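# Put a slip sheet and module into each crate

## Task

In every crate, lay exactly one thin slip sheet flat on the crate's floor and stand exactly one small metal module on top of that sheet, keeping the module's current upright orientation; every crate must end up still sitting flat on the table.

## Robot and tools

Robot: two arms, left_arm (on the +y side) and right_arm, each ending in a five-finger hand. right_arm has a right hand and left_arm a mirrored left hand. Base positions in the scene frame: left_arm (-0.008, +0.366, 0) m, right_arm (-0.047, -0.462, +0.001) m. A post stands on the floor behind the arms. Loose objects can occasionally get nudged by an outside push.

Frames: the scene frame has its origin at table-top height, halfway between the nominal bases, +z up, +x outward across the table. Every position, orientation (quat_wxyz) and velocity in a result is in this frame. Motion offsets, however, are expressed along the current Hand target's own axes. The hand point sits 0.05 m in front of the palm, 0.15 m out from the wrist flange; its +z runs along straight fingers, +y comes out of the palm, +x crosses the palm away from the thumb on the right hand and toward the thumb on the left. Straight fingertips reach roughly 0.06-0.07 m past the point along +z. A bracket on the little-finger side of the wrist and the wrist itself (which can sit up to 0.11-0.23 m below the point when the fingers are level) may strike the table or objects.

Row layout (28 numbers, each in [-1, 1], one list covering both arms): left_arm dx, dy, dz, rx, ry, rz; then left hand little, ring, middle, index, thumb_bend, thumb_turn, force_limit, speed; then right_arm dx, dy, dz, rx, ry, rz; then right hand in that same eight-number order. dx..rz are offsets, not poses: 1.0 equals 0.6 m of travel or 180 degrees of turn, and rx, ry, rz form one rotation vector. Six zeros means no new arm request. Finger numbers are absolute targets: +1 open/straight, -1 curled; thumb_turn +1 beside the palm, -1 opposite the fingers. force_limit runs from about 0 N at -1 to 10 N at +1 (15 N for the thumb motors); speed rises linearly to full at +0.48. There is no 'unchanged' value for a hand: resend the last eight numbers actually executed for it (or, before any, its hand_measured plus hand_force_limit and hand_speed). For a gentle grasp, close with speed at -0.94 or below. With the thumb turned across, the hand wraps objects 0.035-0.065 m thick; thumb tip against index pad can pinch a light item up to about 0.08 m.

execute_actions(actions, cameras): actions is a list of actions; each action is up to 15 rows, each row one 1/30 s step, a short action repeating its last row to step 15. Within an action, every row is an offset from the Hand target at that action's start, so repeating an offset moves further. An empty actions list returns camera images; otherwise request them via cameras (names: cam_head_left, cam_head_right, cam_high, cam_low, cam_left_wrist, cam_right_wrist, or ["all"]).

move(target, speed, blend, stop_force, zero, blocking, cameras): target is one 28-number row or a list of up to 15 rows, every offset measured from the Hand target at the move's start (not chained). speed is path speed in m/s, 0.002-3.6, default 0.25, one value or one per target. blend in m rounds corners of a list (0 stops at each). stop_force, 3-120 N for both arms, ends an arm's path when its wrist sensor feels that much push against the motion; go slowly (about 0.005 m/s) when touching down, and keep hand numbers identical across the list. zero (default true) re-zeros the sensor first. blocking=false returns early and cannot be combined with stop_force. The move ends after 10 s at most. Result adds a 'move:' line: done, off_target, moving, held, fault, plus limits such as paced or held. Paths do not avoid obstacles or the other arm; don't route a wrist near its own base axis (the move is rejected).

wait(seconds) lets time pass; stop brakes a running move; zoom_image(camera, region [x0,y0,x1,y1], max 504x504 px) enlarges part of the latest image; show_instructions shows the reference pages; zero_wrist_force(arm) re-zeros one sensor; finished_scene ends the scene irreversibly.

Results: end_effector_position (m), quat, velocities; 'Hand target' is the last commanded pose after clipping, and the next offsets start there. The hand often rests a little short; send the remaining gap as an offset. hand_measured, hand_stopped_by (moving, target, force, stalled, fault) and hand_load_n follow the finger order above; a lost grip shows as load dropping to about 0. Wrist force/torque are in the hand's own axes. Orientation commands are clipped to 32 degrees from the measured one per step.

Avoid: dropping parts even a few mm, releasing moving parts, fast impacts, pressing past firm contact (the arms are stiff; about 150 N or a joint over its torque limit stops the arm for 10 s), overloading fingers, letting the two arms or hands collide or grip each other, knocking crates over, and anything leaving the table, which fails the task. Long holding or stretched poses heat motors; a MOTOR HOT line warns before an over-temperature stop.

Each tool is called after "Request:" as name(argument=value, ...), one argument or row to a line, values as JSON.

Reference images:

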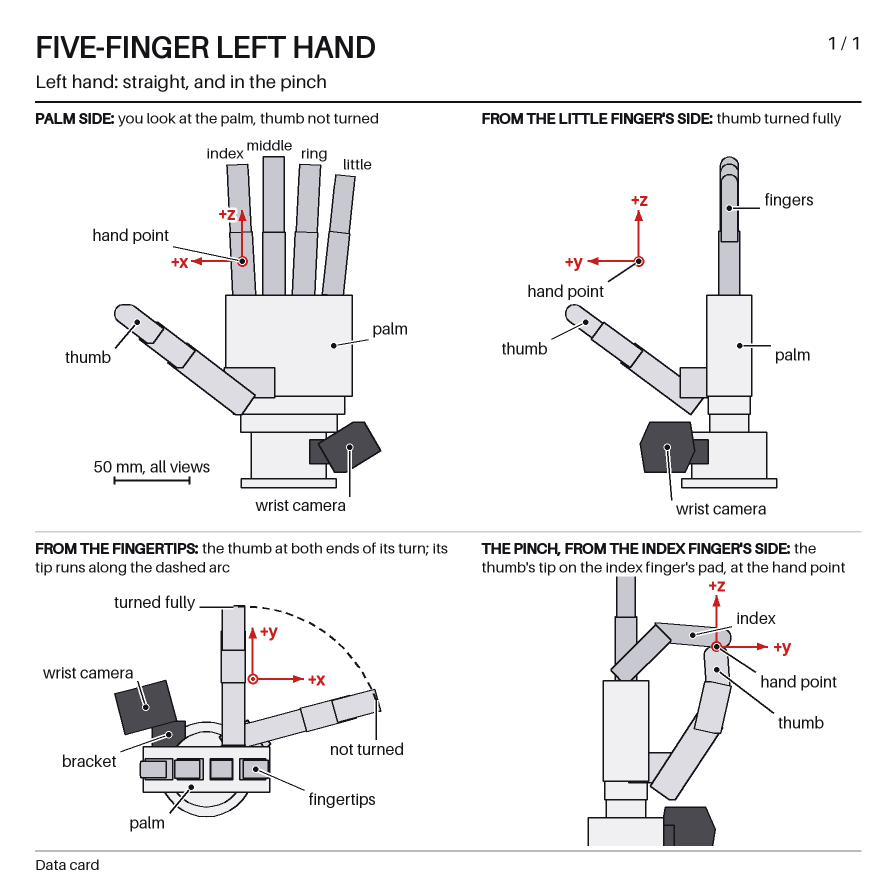

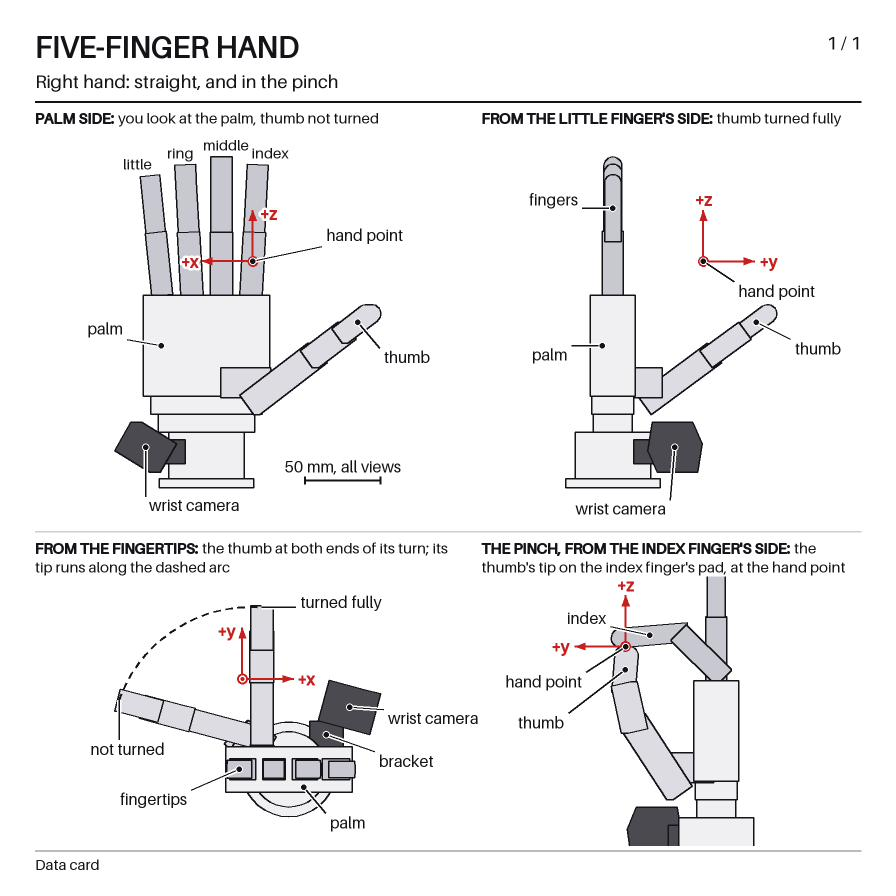

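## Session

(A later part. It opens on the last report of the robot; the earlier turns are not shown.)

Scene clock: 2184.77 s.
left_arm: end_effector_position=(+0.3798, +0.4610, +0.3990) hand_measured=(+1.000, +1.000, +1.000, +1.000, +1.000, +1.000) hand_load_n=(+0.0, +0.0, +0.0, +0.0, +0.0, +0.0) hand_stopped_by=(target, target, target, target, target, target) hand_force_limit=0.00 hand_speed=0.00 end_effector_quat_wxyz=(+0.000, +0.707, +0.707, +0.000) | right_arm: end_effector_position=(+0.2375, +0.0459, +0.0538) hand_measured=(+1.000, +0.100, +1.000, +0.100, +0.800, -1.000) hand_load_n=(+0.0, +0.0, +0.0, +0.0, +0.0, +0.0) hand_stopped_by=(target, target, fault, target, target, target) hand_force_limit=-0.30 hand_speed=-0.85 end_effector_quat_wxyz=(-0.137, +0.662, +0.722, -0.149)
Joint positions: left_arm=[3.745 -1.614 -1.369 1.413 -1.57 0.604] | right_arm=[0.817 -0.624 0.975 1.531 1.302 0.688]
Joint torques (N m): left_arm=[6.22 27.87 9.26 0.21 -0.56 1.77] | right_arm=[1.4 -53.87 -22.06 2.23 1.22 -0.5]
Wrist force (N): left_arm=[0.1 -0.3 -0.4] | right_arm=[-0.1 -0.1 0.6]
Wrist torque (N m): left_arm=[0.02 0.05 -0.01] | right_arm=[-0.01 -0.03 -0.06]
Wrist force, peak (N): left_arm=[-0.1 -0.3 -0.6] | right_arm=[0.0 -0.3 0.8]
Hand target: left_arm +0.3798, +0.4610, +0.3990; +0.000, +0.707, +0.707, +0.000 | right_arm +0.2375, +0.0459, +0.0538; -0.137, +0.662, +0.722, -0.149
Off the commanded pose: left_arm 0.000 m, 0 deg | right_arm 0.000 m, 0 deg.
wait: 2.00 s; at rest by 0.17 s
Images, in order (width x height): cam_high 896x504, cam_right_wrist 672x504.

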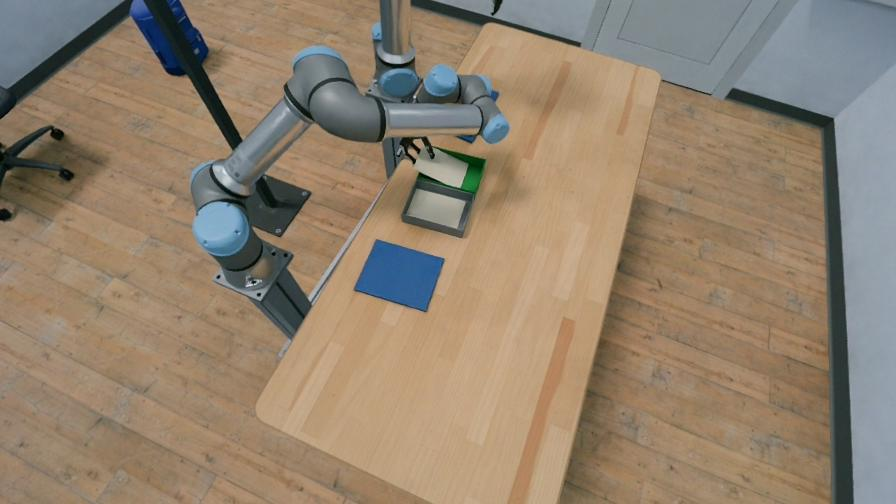

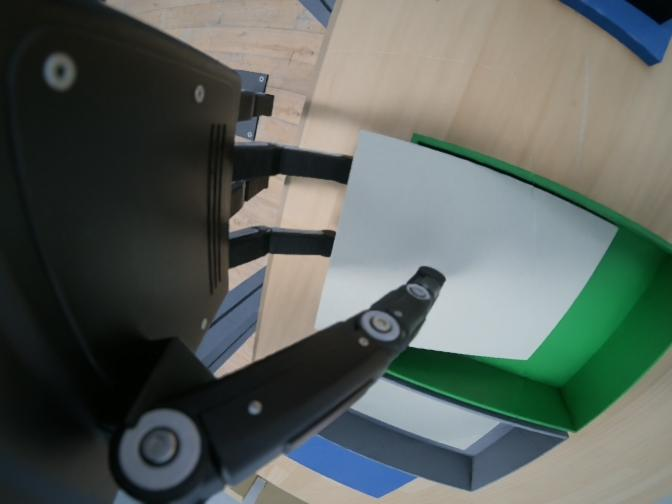

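Request:
execute_actions(
  actions=[
    [[0,0,0,0,0,0,1,1,1,1,1,1,0,0,0,0,0,0,0,0,1,0.6,1,0.6,1,-1,-0.3,-0.7]],
  ],
)

Request:
wait(
  seconds=1.5,
  cameras=["cam_right_wrist","cam_high"],
)

Request:
move(
  target=[
    [0,0,0,0,0,0,1,1,1,1,1,1,0,0,0,-0.05,0.02,0,0,0,1,0.6,1,0.6,1,-1,-0.3,-0.5],
    [0,0,0,0,0,0,1,1,1,1,1,1,0,0,0,-0.13,-0.17,0,0,0,1,0.6,1,0.6,1,-1,-0.3,-0.5],
  ],
  speed=0.1,
  blend=[0.01,0],
  cameras=["cam_right_wrist","cam_low","cam_high"],
)

Request:
zoom_image(
  camera="cam_high",
  region=[370, 100, 490, 220],
)

Request:
zoom_image(
  camera="cam_low",
  region=[360, 170, 460, 250],
)

Scene clock: 2197.80 s.
left_arm: end_effector_position=(+0.3798, +0.4610, +0.3990) hand_measured=(+1.000, +1.000, +1.000, +1.000, +1.000, +1.000) hand_load_n=(+0.0, +0.0, +0.0, +0.0, +0.0, +0.0) hand_stopped_by=(target, target, target, target, target, target) hand_force_limit=0.00 hand_speed=0.00 end_effector_quat_wxyz=(+0.000, +0.707, +0.707, +0.000) | right_arm: end_effector_position=(+0.2375, +0.0459, +0.0538) hand_measured=(+1.000, +0.600, +1.000, +0.600, +1.000, -1.000) hand_load_n=(+0.0, +0.0, +0.0, +0.0, +0.0, +0.5) hand_stopped_by=(target, target, fault, target, target, target) hand_force_limit=-0.30 hand_speed=-0.70 end_effector_quat_wxyz=(-0.137, +0.662, +0.722, -0.149)
Joint positions: left_arm=[3.745 -1.614 -1.369 1.413 -1.57 0.604] | right_arm=[0.817 -0.624 0.975 1.531 1.302 0.688]
Joint torques (N m): left_arm=[5.36 26.99 9.54 0.18 -0.36 1.73] | right_arm=[2.39 -52.09 -21.68 1.78 1.09 -0.3]
Wrist force (N): left_arm=[0.2 -0.4 -0.3] | right_arm=[-0.2 -0.2 0.3]
Wrist torque (N m): left_arm=[0.00 0.05 -0.01] | right_arm=[-0.01 0.00 -0.07]
Wrist force, peak (N): left_arm=[-0.1 -0.6 -0.4] | right_arm=[0.0 -0.3 0.8]
Hand target: left_arm +0.3798, +0.4610, +0.3990; +0.000, +0.707, +0.707, +0.000 | right_arm +0.2375, +0.0459, +0.0538; -0.137, +0.662, +0.722, -0.149
Off the commanded pose: left_arm 0.000 m, 0 deg | right_arm 0.000 m, 0 deg.

Scene clock: 2199.30 s.
left_arm: end_effector_position=(+0.3798, +0.4610, +0.3990) hand_measured=(+1.000, +1.000, +1.000, +1.000, +1.000, +1.000) hand_load_n=(+0.0, +0.0, +0.0, +0.0, +0.0, +0.0) hand_stopped_by=(target, target, target, target, target, target) hand_force_limit=0.00 hand_speed=0.00 end_effector_quat_wxyz=(+0.000, +0.707, +0.707, +0.000) | right_arm: end_effector_position=(+0.2375, +0.0459, +0.0538) hand_measured=(+1.000, +0.600, +1.000, +0.600, +1.000, -1.000) hand_load_n=(+0.0, +0.0, +0.0, +0.0, +0.0, +0.0) hand_stopped_by=(target, target, fault, target, target, target) hand_force_limit=-0.30 hand_speed=-0.70 end_effector_quat_wxyz=(-0.137, +0.662, +0.722, -0.149)
Joint positions: left_arm=[3.745 -1.614 -1.369 1.413 -1.57 0.604] | right_arm=[0.817 -0.624 0.975 1.531 1.302 0.688]
Joint torques (N m): left_arm=[6.09 26.36 9.33 0.22 -0.2 1.72] | right_arm=[2.36 -52.06 -22.1 2.01 1.14 -0.5]
Wrist force (N): left_arm=[0.2 -0.2 -0.4] | right_arm=[0.0 -0.2 0.7]
Wrist torque (N m): left_arm=[0.03 0.05 -0.01] | right_arm=[-0.03 -0.04 -0.06]
Wrist force, peak (N): left_arm=[-0.1 -0.3 -0.6] | right_arm=[-0.1 -0.2 0.7]
Hand target: left_arm +0.3798, +0.4610, +0.3990; +0.000, +0.707, +0.707, +0.000 | right_arm +0.2375, +0.0459, +0.0538; -0.137, +0.662, +0.722, -0.149
Off the commanded pose: left_arm 0.000 m, 0 deg | right_arm 0.000 m, 0 deg.
wait: 1.50 s; at rest by 0.17 s
Images, in order (width x height): cam_high 896x504, cam_right_wrist 672x504.

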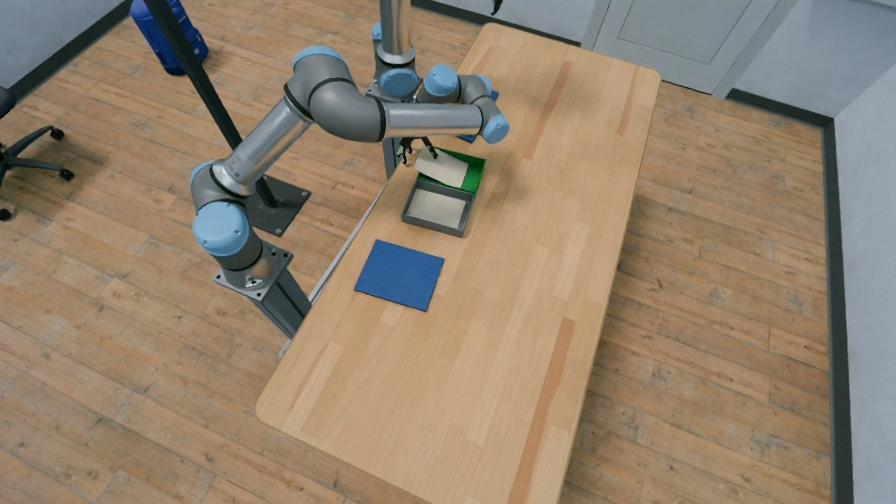

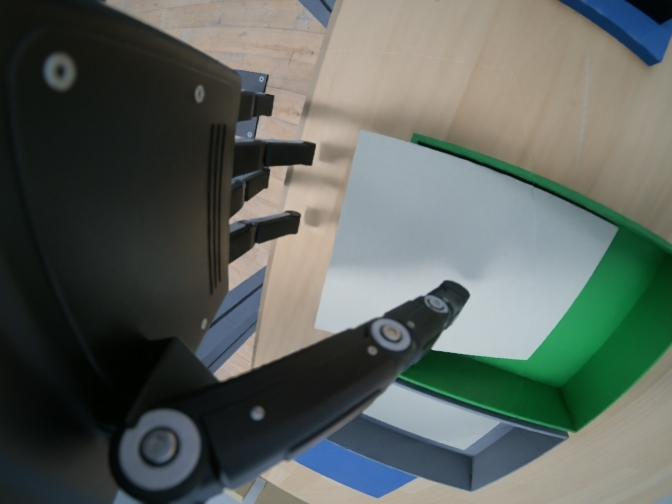

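Scene clock: 2201.30 s.
left_arm: end_effector_position=(+0.3798, +0.4610, +0.3990) hand_measured=(+1.000, +1.000, +1.000, +1.000, +1.000, +1.000) hand_load_n=(+0.0, +0.0, +0.0, +0.0, -0.5, +0.0) hand_stopped_by=(target, target, target, target, target, target) hand_force_limit=0.00 hand_speed=0.00 end_effector_quat_wxyz=(+0.000, +0.707, +0.707, +0.000) | right_arm: end_effector_position=(+0.2066, +0.0432, +0.1784) hand_measured=(+1.000, +0.600, +1.000, +0.600, +1.000, -1.000) hand_load_n=(+0.0, +0.0, +0.0, +0.0, +0.0, +0.0) hand_stopped_by=(target, target, fault, target, target, target) hand_force_limit=-0.30 hand_speed=-0.50 end_effector_quat_wxyz=(-0.137, +0.662, +0.722, -0.149)
Joint positions: left_arm=[3.745 -1.614 -1.369 1.413 -1.57 0.604] | right_arm=[0.851 -0.764 0.905 1.732 1.292 0.722]
Joint torques (N m): left_arm=[6.53 27.13 9.98 0.17 -0.02 1.7] | right_arm=[-3.94 -37.86 -18.99 2.71 1.47 -1.77]
Wrist force (N): left_arm=[0.1 -0.3 -0.4] | right_arm=[-0.4 -0.3 0.6]
Wrist torque (N m): left_arm=[0.02 0.07 -0.02] | right_arm=[-0.07 0.02 0.02]
Wrist force, peak (N): left_arm=[0.0 -0.5 -0.4] | right_arm=[-0.6 -0.8 1.0]
Hand target: left_arm +0.3798, +0.4610, +0.3990; +0.000, +0.707, +0.707, +0.000 | right_arm +0.2066, +0.0432, +0.1784; -0.137, +0.662, +0.722, -0.149
Off the commanded pose: left_arm 0.000 m, 0 deg | right_arm 0.000 m, 0 deg.
move: done
Images, in order (width x height): cam_high 896x504, cam_low 896x504, cam_right_wrist 672x504.

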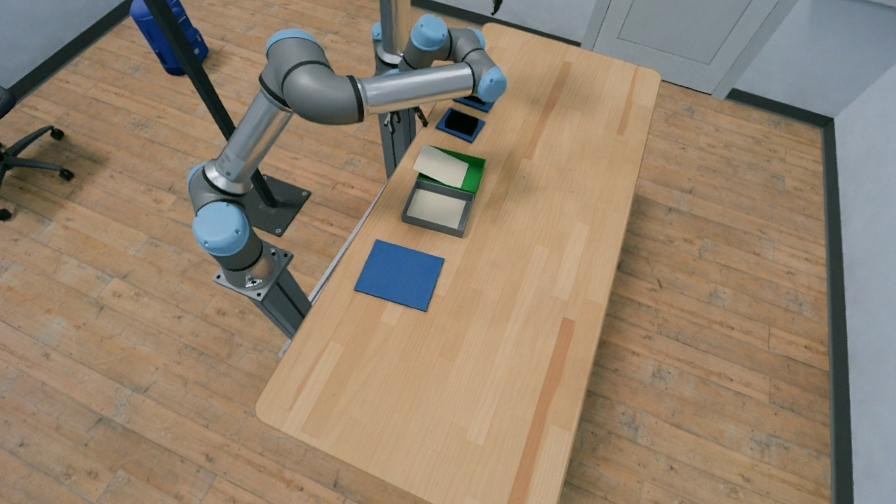

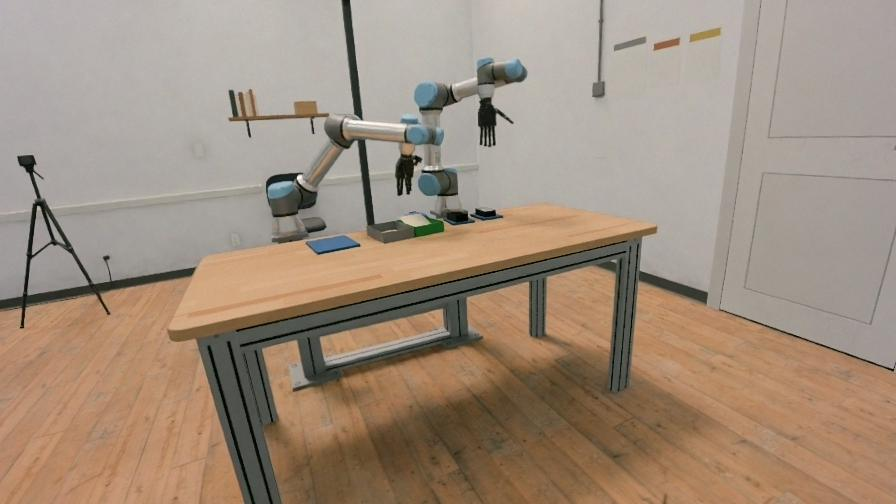

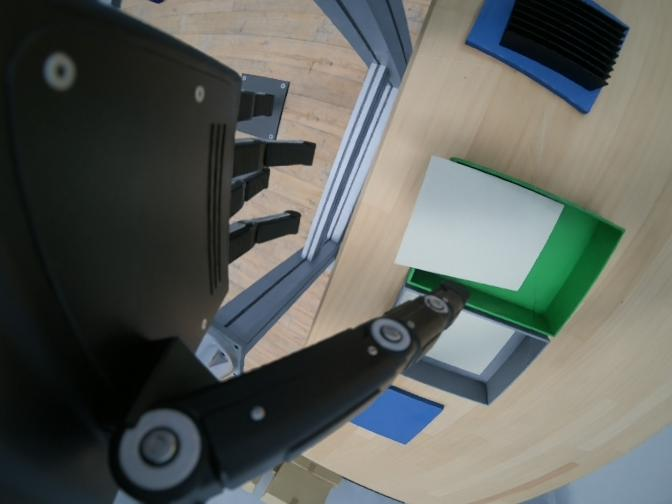

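Scaled by 4.200 from the camera's image (finer frame: 1280x720).

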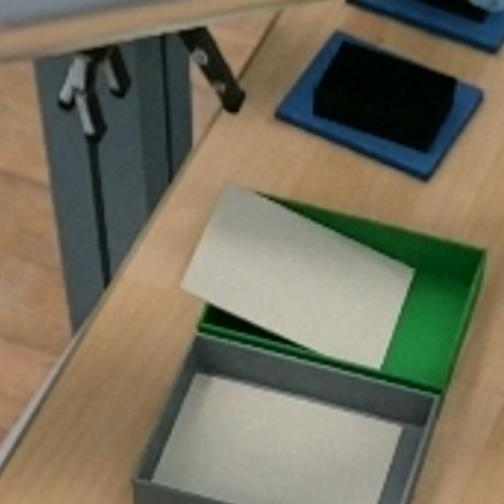

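Scaled by 5.040 from the camera's image (finer frame: 1280x720).

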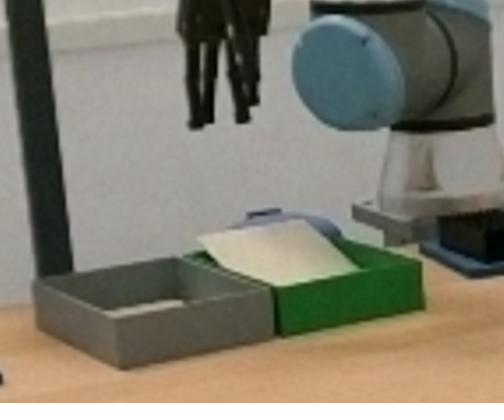

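Request:
move(
  target=[0,0,0,0,0,0,1,1,1,1,1,1,0,0,-0.0192,0.1253,-0.003,-0.1311,0,0,-1,-1,1,-1,1,-1,-0.3,0],
  speed=0.12,
)

Request:
move(
  target=[0,0,0,0,0,0,1,1,1,1,1,1,0,0,0,0,0.0492,0,0,0,-1,-1,1,-1,1,-1,-0.3,0],
  speed=0.05,
  stop_force=4,
  cameras=["cam_right_wrist","cam_low","cam_high"],
)

Request:
zoom_image(
  camera="cam_high",
  region=[370, 100, 490, 220],
)

Request:
zoom_image(
  camera="cam_low",
  region=[360, 170, 460, 250],
)

Scene clock: 2240.23 s.
left_arm: end_effector_position=(+0.3798, +0.4610, +0.3990) hand_measured=(+1.000, +1.000, +1.000, +1.000, +1.000, +1.000) hand_load_n=(+0.0, +0.0, +0.0, +0.0, +0.0, +0.0) hand_stopped_by=(target, target, target, target, target, target) hand_force_limit=0.00 hand_speed=0.00 end_effector_quat_wxyz=(+0.000, +0.707, +0.707, +0.000) | right_arm: end_effector_position=(+0.2769, +0.0378, +0.1502) hand_measured=(-1.000, -1.000, +1.000, -1.000, +1.000, -1.000) hand_load_n=(+0.0, +0.0, +0.0, +0.0, +0.0, +0.0) hand_stopped_by=(target, target, fault, target, target, target) hand_force_limit=-0.30 hand_speed=0.00 end_effector_quat_wxyz=(+0.001, +0.676, +0.737, +0.001)
Joint positions: left_arm=[3.745 -1.614 -1.369 1.413 -1.57 0.604] | right_arm=[0.88 -0.834 1.032 1.37 1.573 0.794]
Joint torques (N m): left_arm=[5.05 26.7 9.51 0.11 0 1.61] | right_arm=[-5.74 -35.89 -22.15 1.81 0.37 -2.13]
Wrist force (N): left_arm=[0.1 -0.3 -0.3] | right_arm=[-0.3 -0.6 0.4]
Wrist torque (N m): left_arm=[0.01 0.06 -0.01] | right_arm=[-0.14 0.06 -0.02]
Wrist force, peak (N): left_arm=[-0.1 -0.3 -0.7] | right_arm=[-0.3 -1.1 0.9]
Hand target: left_arm +0.3798, +0.4610, +0.3990; +0.000, +0.707, +0.707, +0.000 | right_arm +0.2770, +0.0378, +0.1502; +0.001, +0.676, +0.737, +0.001
Off the commanded pose: left_arm 0.000 m, 0 deg | right_arm 0.000 m, 0 deg.
move: done

Scene clock: 2241.83 s.
left_arm: end_effector_position=(+0.3798, +0.4610, +0.3990) hand_measured=(+1.000, +1.000, +1.000, +1.000, +1.000, +1.000) hand_load_n=(+0.0, +0.0, +0.0, +0.0, +0.0, +0.0) hand_stopped_by=(target, target, target, target, target, target) hand_force_limit=0.00 hand_speed=0.00 end_effector_quat_wxyz=(+0.000, +0.707, +0.707, +0.000) | right_arm: end_effector_position=(+0.2771, +0.0378, +0.1206) hand_measured=(-1.000, -1.000, +1.000, -1.000, +1.000, -1.000) hand_load_n=(+0.5, +0.0, +0.0, +0.0, +0.0, +0.0) hand_stopped_by=(target, target, fault, target, target, target) hand_force_limit=-0.30 hand_speed=0.00 end_effector_quat_wxyz=(+0.001, +0.676, +0.737, +0.001)
Joint positions: left_arm=[3.745 -1.614 -1.369 1.413 -1.57 0.604] | right_arm=[0.88 -0.815 1.077 1.306 1.573 0.794]
Joint torques (N m): left_arm=[6.45 27.53 9.77 -0.08 0.25 1.51] | right_arm=[-6.9 -54 -23.05 1.89 1.53 -1.79]
Wrist force (N): left_arm=[0.1 -0.4 -0.4] | right_arm=[-0.2 -0.8 0.7]
Wrist torque (N m): left_arm=[0.01 0.06 -0.01] | right_arm=[-0.20 0.03 0.00]
Wrist force, peak (N): left_arm=[0.1 -0.4 -0.5] | right_arm=[-0.3 -1.0 1.2]
Hand target: left_arm +0.3798, +0.4610, +0.3990; +0.000, +0.707, +0.707, +0.000 | right_arm +0.2771, +0.0378, +0.1206; +0.001, +0.676, +0.737, +0.001
Off the commanded pose: left_arm 0.000 m, 0 deg | right_arm 0.000 m, 0 deg.
move: done
Images, in order (width x height): cam_high 896x504, cam_low 896x504, cam_right_wrist 672x504.

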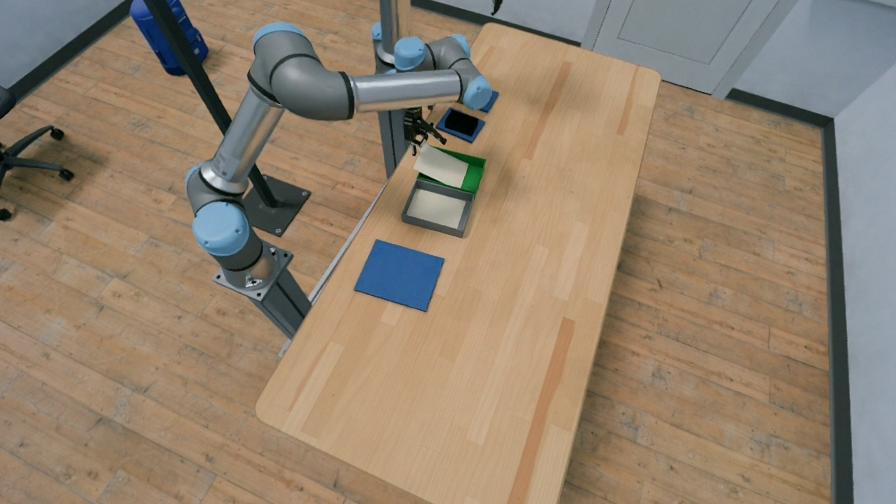

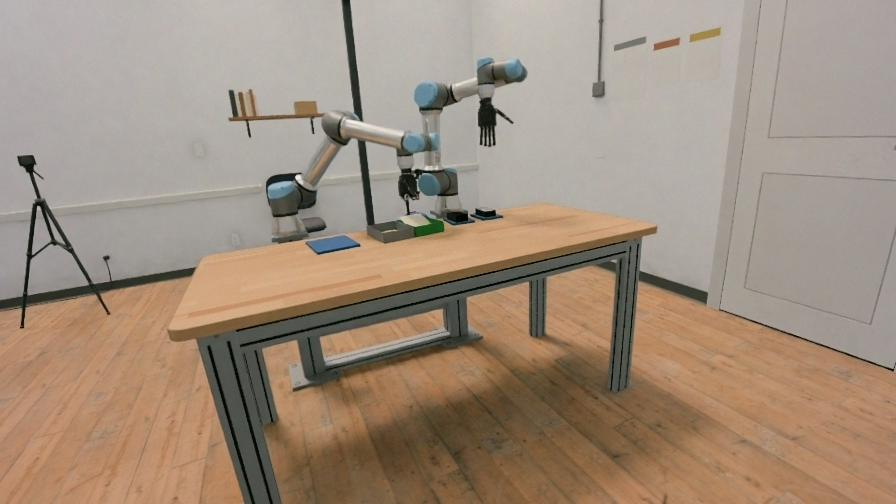

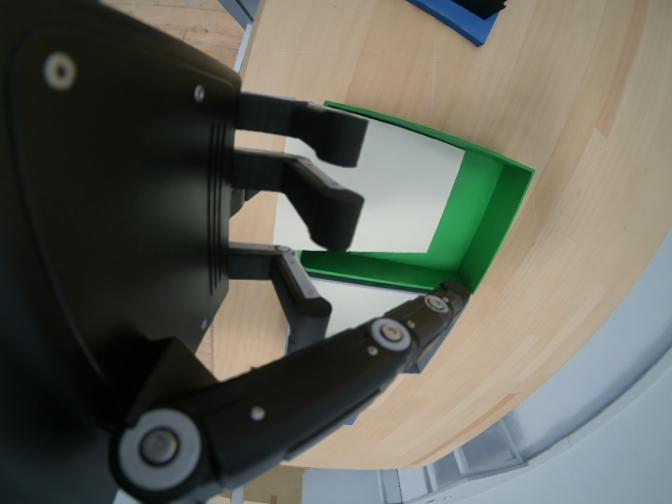

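Scaled by 4.200 from the camera's image (finer frame: 1280x720).

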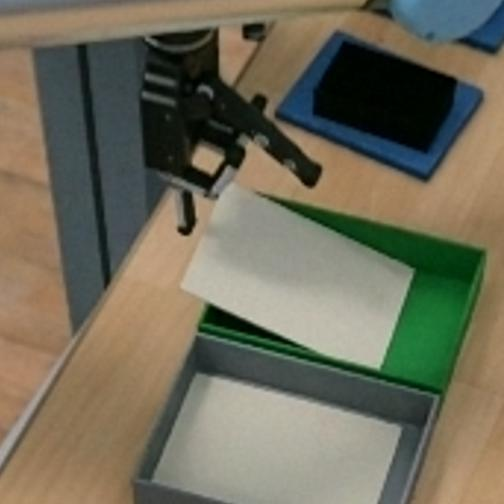

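Scaled by 5.040 from the camera's image (finer frame: 1280x720).

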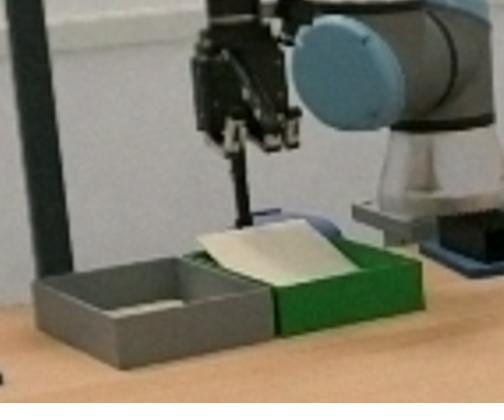

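Request:
move(
  target=[0,0,0,0,0,0,1,1,1,1,1,1,0,0,0,0.035,0,0,0,0,-1,-1,1,-1,1,-1,-0.3,0],
  speed=0.02,
  stop_force=4,
  cameras=["cam_low","cam_high"],
)

Request:
zoom_image(
  camera="cam_high",
  region=[370, 100, 490, 220],
)

Request:
zoom_image(
  camera="cam_low",
  region=[360, 170, 460, 250],
)

Scene clock: 2254.43 s.
left_arm: end_effector_position=(+0.3798, +0.4610, +0.3990) hand_measured=(+1.000, +1.000, +1.000, +1.000, +1.000, +1.000) hand_load_n=(+0.0, +0.0, +0.0, +0.0, +0.0, +0.0) hand_stopped_by=(target, target, target, target, target, target) hand_force_limit=0.00 hand_speed=0.00 end_effector_quat_wxyz=(+0.000, +0.707, +0.707, +0.000) | right_arm: end_effector_position=(+0.2980, +0.0396, +0.1207) hand_measured=(-1.000, -1.000, +1.000, -1.000, +1.000, -1.000) hand_load_n=(+0.0, +0.0, +0.0, +0.5, +0.0, +0.0) hand_stopped_by=(target, target, fault, target, target, target) hand_force_limit=-0.30 hand_speed=0.00 end_effector_quat_wxyz=(+0.001, +0.676, +0.737, +0.001)
Joint positions: left_arm=[3.745 -1.614 -1.369 1.413 -1.57 0.604] | right_arm=[0.854 -0.785 1.023 1.33 1.573 0.768]
Joint torques (N m): left_arm=[5.13 28.31 9.36 0.01 0.55 1.57] | right_arm=[8.54 -54.87 -9.91 0.87 -1.36 2.16]
Wrist force (N): left_arm=[0.1 -0.2 -0.3] | right_arm=[-0.2 -0.6 0.7]
Wrist torque (N m): left_arm=[0.02 0.07 -0.02] | right_arm=[-0.16 0.06 0.11]
Wrist force, peak (N): left_arm=[-0.1 -0.4 -0.5] | right_arm=[-0.3 -1.0 1.0]
Hand target: left_arm +0.3798, +0.4610, +0.3990; +0.000, +0.707, +0.707, +0.000 | right_arm +0.2980, +0.0396, +0.1207; +0.001, +0.676, +0.737, +0.001
Off the commanded pose: left_arm 0.000 m, 0 deg | right_arm 0.000 m, 0 deg.
move: done
Images, in order (width x height): cam_high 896x504, cam_low 896x504.

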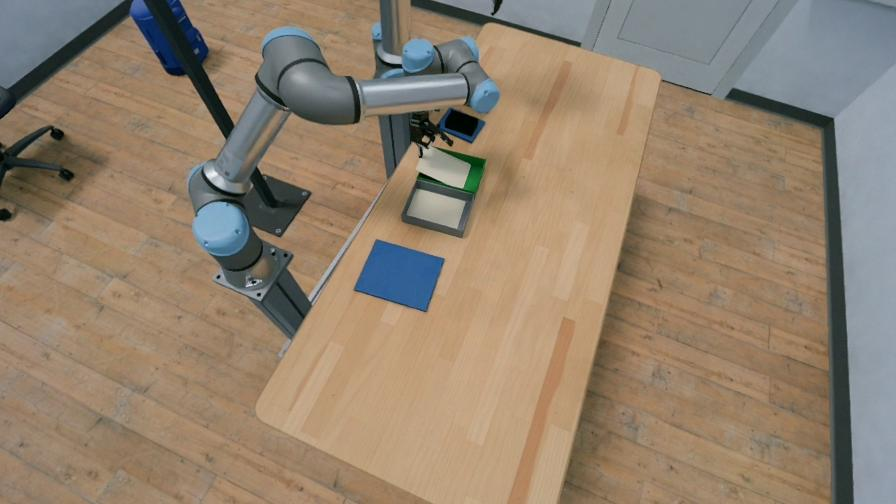

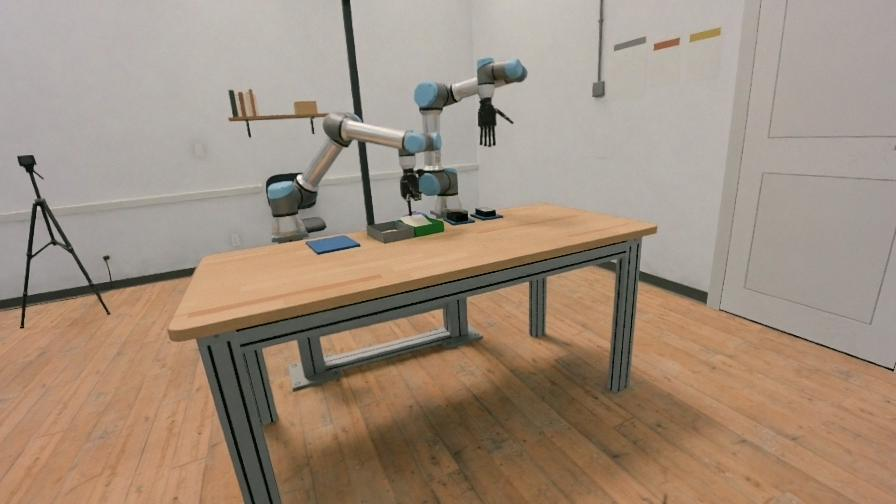

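Scaled by 4.200 from the camera's image (finer frame: 1280x720).

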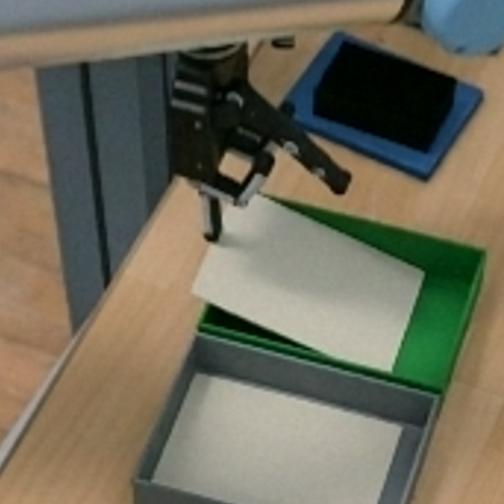

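Scaled by 5.040 from the camera's image (finer frame: 1280x720).

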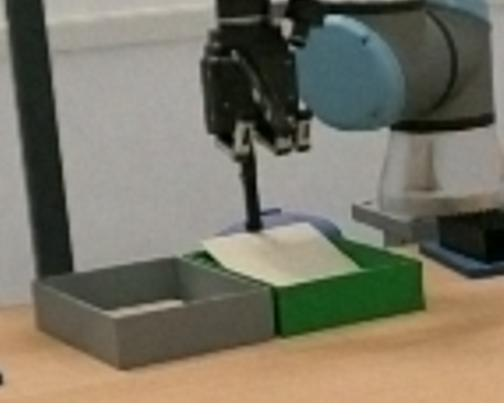

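Request:
move(
  target=[0,0,0,0,0,0,1,1,1,1,1,1,0,0,0,0.015,0,0,0,0,-1,-1,1,-1,1,-1,-0.3,0],
  speed=0.02,
  stop_force=4,
  cameras=["cam_low","cam_high"],
)

Request:
zoom_image(
  camera="cam_high",
  region=[370, 100, 490, 220],
)

Request:
zoom_image(
  camera="cam_low",
  region=[360, 170, 460, 250],
)

Scene clock: 2264.40 s.
left_arm: end_effector_position=(+0.3798, +0.4610, +0.3990) hand_measured=(+1.000, +1.000, +1.000, +1.000, +1.000, +1.000) hand_load_n=(+0.0, +0.0, +0.0, +0.0, -0.5, +0.0) hand_stopped_by=(target, target, target, target, target, target) hand_force_limit=0.00 hand_speed=0.00 end_effector_quat_wxyz=(+0.000, +0.707, +0.707, +0.000) | right_arm: end_effector_position=(+0.3070, +0.0404, +0.1207) hand_measured=(-1.000, -1.000, +1.000, -1.000, +1.000, -1.000) hand_load_n=(+0.0, +0.0, +0.0, +0.0, +0.0, +0.0) hand_stopped_by=(target, target, fault, target, target, target) hand_force_limit=-0.30 hand_speed=0.00 end_effector_quat_wxyz=(+0.001, +0.676, +0.737, +0.001)
Joint positions: left_arm=[3.745 -1.614 -1.369 1.413 -1.57 0.604] | right_arm=[0.844 -0.771 0.998 1.341 1.573 0.757]
Joint torques (N m): left_arm=[4.4 27.99 11.18 -0.09 0.7 1.47] | right_arm=[8.69 -55.96 -10.42 0.96 -1.42 2.21]
Wrist force (N): left_arm=[-0.1 -0.3 -0.3] | right_arm=[-0.2 -0.6 0.4]
Wrist torque (N m): left_arm=[0.02 0.09 -0.03] | right_arm=[-0.14 0.07 0.11]
Wrist force, peak (N): left_arm=[0.3 -0.4 -0.5] | right_arm=[-0.2 -1.2 0.6]
Hand target: left_arm +0.3798, +0.4610, +0.3990; +0.000, +0.707, +0.707, +0.000 | right_arm +0.3070, +0.0404, +0.1207; +0.001, +0.676, +0.737, +0.001
Off the commanded pose: left_arm 0.000 m, 0 deg | right_arm 0.000 m, 0 deg.
move: done
Images, in order (width x height): cam_high 896x504, cam_low 896x504.

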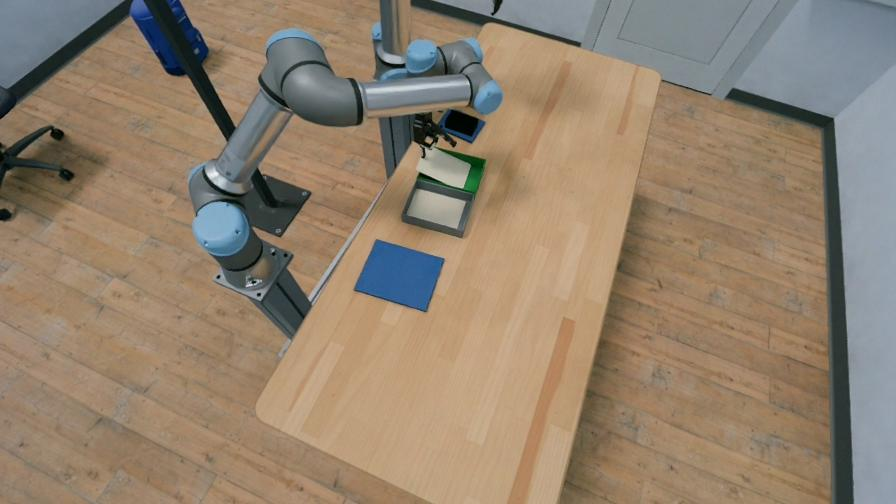

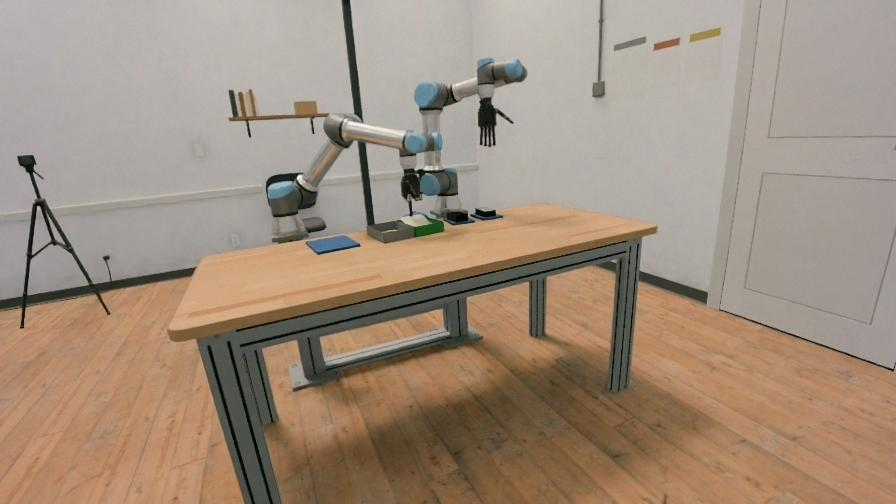

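Scaled by 4.200 from the camera's image (finer frame: 1280x720).

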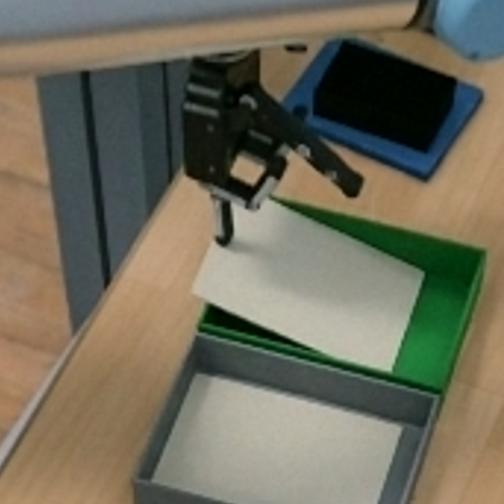

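Scaled by 5.040 from the camera's image (finer frame: 1280x720).

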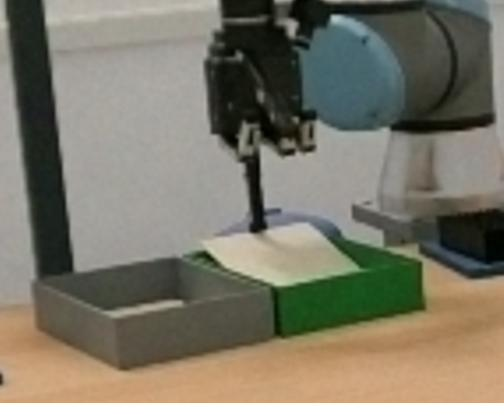

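Request:
move(
  target=[0,0,0,0,0,0,1,1,1,1,1,1,0,0,0,0,0.03,0,0,0,-1,-1,1,-1,1,-1,-0.3,0],
  speed=0.005,
  stop_force=3,
)

Request:
move(
  target=[0,0,0,0,0,0,1,1,1,1,1,1,0,0,0,0.0067,0.0008,0,0,0,-1,-1,1,-1,1,-1,-0.3,0],
  speed=0.02,
  cameras=["cam_high"],
)

Request:
zoom_image(
  camera="cam_high",
  region=[370, 100, 490, 220],
)

Scene clock: 2273.37 s.
left_arm: end_effector_position=(+0.3798, +0.4610, +0.3990) hand_measured=(+1.000, +1.000, +1.000, +1.000, +1.000, +1.000) hand_load_n=(+0.0, +0.0, +0.0, +0.0, +0.0, +0.0) hand_stopped_by=(target, target, target, target, target, target) hand_force_limit=0.00 hand_speed=0.00 end_effector_quat_wxyz=(+0.000, +0.707, +0.707, +0.000) | right_arm: end_effector_position=(+0.3070, +0.0404, +0.1162) hand_measured=(-1.000, -1.000, +1.000, -1.000, +1.000, -1.000) hand_load_n=(+0.0, +0.5, +0.0, +0.5, +0.0, +0.0) hand_stopped_by=(target, target, fault, target, target, target) hand_force_limit=-0.30 hand_speed=0.00 end_effector_quat_wxyz=(+0.001, +0.676, +0.737, +0.001)
Joint positions: left_arm=[3.745 -1.614 -1.369 1.413 -1.57 0.604] | right_arm=[0.844 -0.768 1.005 1.331 1.573 0.757]
Joint torques (N m): left_arm=[3.88 27.8 9.42 0.02 1.09 1.33] | right_arm=[5.16 -54.94 -23.32 3.43 -1.35 1.32]
Wrist force (N): left_arm=[0.1 -0.3 -0.2] | right_arm=[-1.2 -0.8 -2.1]
Wrist torque (N m): left_arm=[0.00 0.06 -0.01] | right_arm=[0.00 0.19 0.05]
Wrist force, peak (N): left_arm=[-0.2 -0.5 -0.6] | right_arm=[-0.4 -1.1 -3.2]
Hand target: left_arm +0.3798, +0.4610, +0.3990; +0.000, +0.707, +0.707, +0.000 | right_arm +0.3070, +0.0404, +0.1162; +0.001, +0.676, +0.737, +0.001 (not the last commanded pose)
Off the commanded pose: left_arm 0.000 m, 0 deg | right_arm 0.013 m, 0 deg.
move: contact (right_arm)

Scene clock: 2273.87 s.
left_arm: end_effector_position=(+0.3798, +0.4610, +0.3990) hand_measured=(+1.000, +1.000, +1.000, +1.000, +1.000, +1.000) hand_load_n=(+0.0, +0.0, +0.0, +0.0, +0.0, +0.0) hand_stopped_by=(target, target, target, target, target, target) hand_force_limit=0.00 hand_speed=0.00 end_effector_quat_wxyz=(+0.000, +0.707, +0.707, +0.000) | right_arm: end_effector_position=(+0.3111, +0.0407, +0.1156) hand_measured=(-1.000, -1.000, +1.000, -1.000, +1.000, -1.000) hand_load_n=(+0.0, +0.0, +0.0, +0.0, +0.0, +0.0) hand_stopped_by=(target, target, fault, target, target, target) hand_force_limit=-0.30 hand_speed=0.00 end_effector_quat_wxyz=(+0.001, +0.676, +0.737, +0.001)
Joint positions: left_arm=[3.745 -1.614 -1.369 1.413 -1.57 0.604] | right_arm=[0.839 -0.761 0.994 1.335 1.573 0.753]
Joint torques (N m): left_arm=[4.59 27.36 9.5 -0.2 0.95 1.25] | right_arm=[5.67 -52.41 -10.56 0.56 -1.15 1.53]
Wrist force (N): left_arm=[-0.1 -0.3 -0.4] | right_arm=[0.8 -1.6 -6.5]
Wrist torque (N m): left_arm=[0.02 0.08 -0.02] | right_arm=[0.31 0.22 0.15]
Wrist force, peak (N): left_arm=[-0.2 -0.4 -0.4] | right_arm=[-0.4 -2.9 -6.2]
Hand target: left_arm +0.3798, +0.4610, +0.3990; +0.000, +0.707, +0.707, +0.000 | right_arm +0.3110, +0.0407, +0.1157; +0.001, +0.676, +0.737, +0.001
Off the commanded pose: left_arm 0.000 m, 0 deg | right_arm 0.000 m, 0 deg.
move: done

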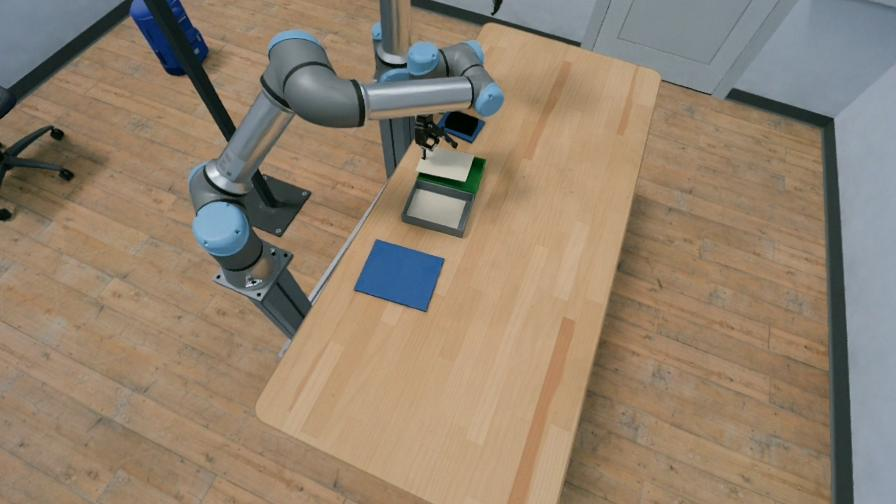

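Scaled by 4.200 from the camera's image (finer frame: 1280x720).

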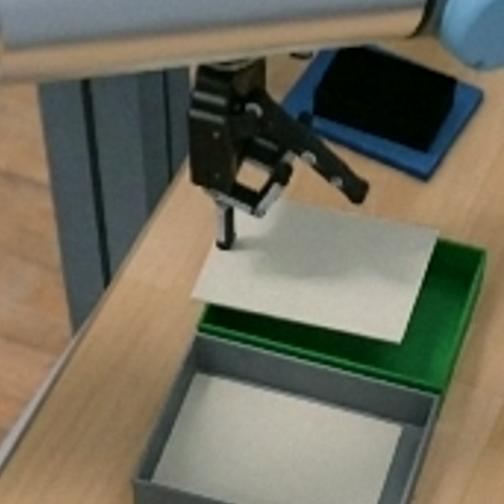

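Request:
move(
  target=[0,0,0,0,0,0,1,1,1,1,1,1,0,0,0,0,-0.033,0,0,0,-1,-1,1,-1,1,-1,-0.3,0],
  speed=0.01,
  cameras=["cam_high"],
)

Request:
zoom_image(
  camera="cam_high",
  region=[370, 100, 490, 220],
)

Scene clock: 2281.43 s.
left_arm: end_effector_position=(+0.3798, +0.4610, +0.3990) hand_measured=(+1.000, +1.000, +1.000, +1.000, +1.000, +1.000) hand_load_n=(+0.0, +0.0, +0.0, +0.0, +0.0, +0.0) hand_stopped_by=(target, target, target, target, target, target) hand_force_limit=0.00 hand_speed=0.00 end_effector_quat_wxyz=(+0.000, +0.707, +0.707, +0.000) | right_arm: end_effector_position=(+0.3110, +0.0407, +0.1356) hand_measured=(-1.000, -1.000, +1.000, -1.000, +1.000, -1.000) hand_load_n=(+0.0, +0.0, +0.0, +0.5, +0.0, +0.0) hand_stopped_by=(target, target, fault, target, target, target) hand_force_limit=-0.30 hand_speed=0.00 end_effector_quat_wxyz=(+0.001, +0.676, +0.737, +0.001)
Joint positions: left_arm=[3.745 -1.614 -1.369 1.413 -1.57 0.604] | right_arm=[0.839 -0.774 0.964 1.377 1.573 0.753]
Joint torques (N m): left_arm=[5.53 28.1 10.11 0.06 1.01 1.13] | right_arm=[8.39 -50.91 -15.1 2.12 1.83 2.09]
Wrist force (N): left_arm=[0.1 -0.3 -0.3] | right_arm=[-0.5 -0.6 0.4]
Wrist torque (N m): left_arm=[0.01 0.07 -0.02] | right_arm=[-0.12 0.09 0.03]
Wrist force, peak (N): left_arm=[0.1 -0.4 -0.6] | right_arm=[1.0 -1.4 -6.3]
Hand target: left_arm +0.3798, +0.4610, +0.3990; +0.000, +0.707, +0.707, +0.000 | right_arm +0.3109, +0.0407, +0.1355; +0.001, +0.676, +0.737, +0.001
Off the commanded pose: left_arm 0.000 m, 0 deg | right_arm 0.000 m, 0 deg.
move: done

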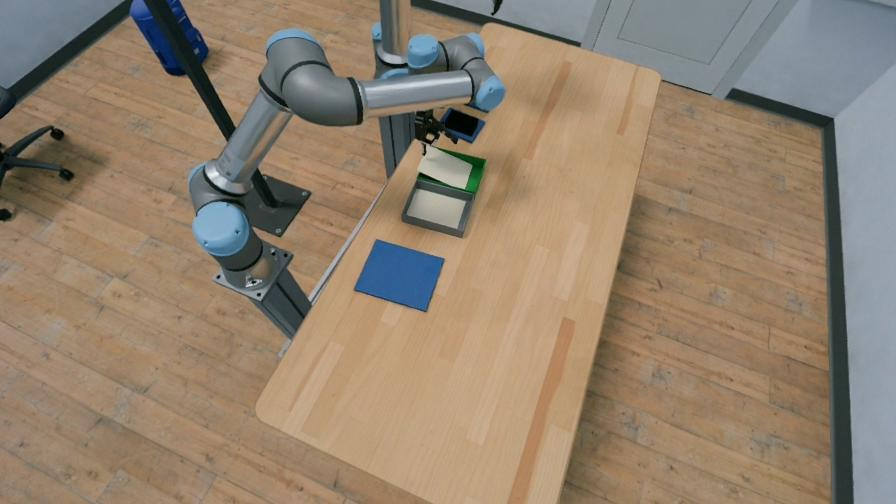

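Scaled by 4.200 from the camera's image (finer frame: 1280x720).

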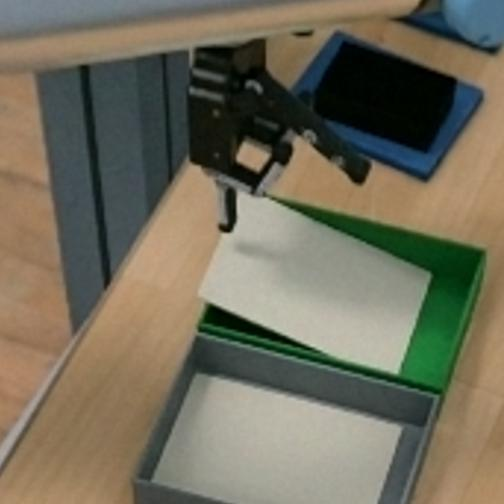

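Request:
move(
  target=[0,0,0,0,0,0,1,1,1,1,1,1,0,0,-0.005,0.043,0,0,0,0,-1,-1,1,-1,1,-1,-0.3,0],
  speed=0.05,
)

Request:
move(
  target=[0,0,0,0,0,0,1,1,1,1,1,1,0,0,0,0,0.07,0,0,0,-1,-1,1,-1,1,-1,-0.3,0],
  speed=0.006,
  stop_force=3,
  cameras=["cam_high"],
)

Request:
zoom_image(
  camera="cam_high",
  region=[370, 100, 490, 220],
)

Scene clock: 2292.20 s.
left_arm: end_effector_position=(+0.3798, +0.4610, +0.3990) hand_measured=(+1.000, +1.000, +1.000, +1.000, +1.000, +1.000) hand_load_n=(+0.0, +0.0, +0.0, +0.0, +0.0, +0.0) hand_stopped_by=(target, target, target, target, target, target) hand_force_limit=0.00 hand_speed=0.00 end_effector_quat_wxyz=(+0.000, +0.707, +0.707, +0.000) | right_arm: end_effector_position=(+0.3369, +0.0399, +0.1355) hand_measured=(-1.000, -1.000, +1.000, -1.000, +1.000, -1.000) hand_load_n=(+0.0, +0.0, +0.0, +0.0, +0.0, +0.0) hand_stopped_by=(target, target, fault, target, target, target) hand_force_limit=-0.30 hand_speed=0.00 end_effector_quat_wxyz=(+0.001, +0.676, +0.737, +0.001)
Joint positions: left_arm=[3.745 -1.614 -1.369 1.413 -1.57 0.604] | right_arm=[0.806 -0.737 0.898 1.407 1.573 0.72]
Joint torques (N m): left_arm=[3.98 26.96 9.25 0.1 1.27 1.21] | right_arm=[6.5 -58.65 -7.98 -0.05 -1.44 1.96]
Wrist force (N): left_arm=[-0.1 -0.3 -0.4] | right_arm=[-0.5 -0.4 0.6]
Wrist torque (N m): left_arm=[0.02 0.08 -0.02] | right_arm=[-0.12 0.07 -0.03]
Wrist force, peak (N): left_arm=[-0.2 -0.3 -0.6] | right_arm=[-0.2 -1.1 0.4]
Hand target: left_arm +0.3798, +0.4610, +0.3990; +0.000, +0.707, +0.707, +0.000 | right_arm +0.3369, +0.0400, +0.1356; +0.001, +0.676, +0.737, +0.001
Off the commanded pose: left_arm 0.000 m, 0 deg | right_arm 0.000 m, 0 deg.
move: done

Scene clock: 2297.60 s.
left_arm: end_effector_position=(+0.3798, +0.4610, +0.3990) hand_measured=(+1.000, +1.000, +1.000, +1.000, +1.000, +1.000) hand_load_n=(+0.0, +0.0, +0.0, +0.0, +0.0, +0.0) hand_stopped_by=(target, target, target, target, target, target) hand_force_limit=0.00 hand_speed=0.00 end_effector_quat_wxyz=(+0.000, +0.707, +0.707, +0.000) | right_arm: end_effector_position=(+0.3370, +0.0400, +0.1102) hand_measured=(-1.000, -1.000, +1.000, -1.000, +1.000, -1.000) hand_load_n=(+0.0, +0.0, +0.0, +0.0, +0.0, +0.0) hand_stopped_by=(target, target, fault, target, target, target) hand_force_limit=-0.30 hand_speed=0.00 end_effector_quat_wxyz=(+0.001, +0.676, +0.737, +0.001)
Joint positions: left_arm=[3.745 -1.614 -1.369 1.413 -1.57 0.604] | right_arm=[0.806 -0.722 0.938 1.353 1.573 0.72]
Joint torques (N m): left_arm=[3.99 27.05 9.56 -0.09 1.21 0.99] | right_arm=[-5.8 -55.33 -23.43 3.29 -1.34 -1.6]
Wrist force (N): left_arm=[0.1 -0.3 -0.4] | right_arm=[-0.9 -0.3 -3.8]
Wrist torque (N m): left_arm=[0.02 0.07 -0.02] | right_arm=[0.17 0.20 -0.03]
Wrist force, peak (N): left_arm=[-0.1 -0.5 -0.6] | right_arm=[-0.7 -0.4 -5.5]
Hand target: left_arm +0.3798, +0.4610, +0.3990; +0.000, +0.707, +0.707, +0.000 | right_arm +0.3370, +0.0400, +0.1102; +0.001, +0.676, +0.737, +0.001 (not the last commanded pose)
Off the commanded pose: left_arm 0.000 m, 0 deg | right_arm 0.017 m, 0 deg.
move: contact (right_arm)

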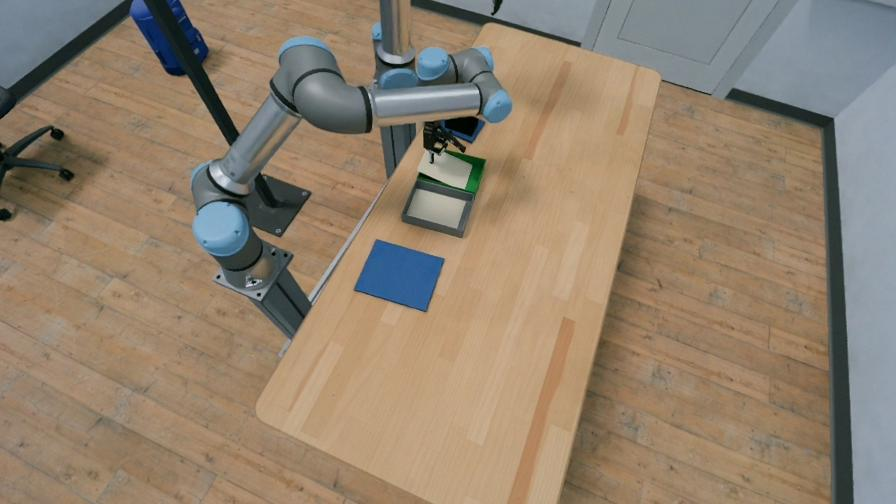

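Scaled by 4.200 from the camera's image (finer frame: 1280x720).

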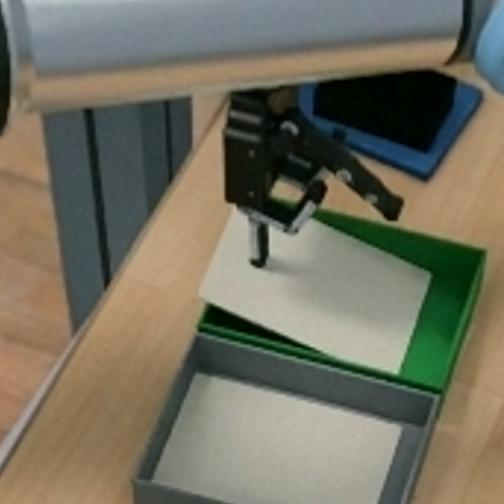

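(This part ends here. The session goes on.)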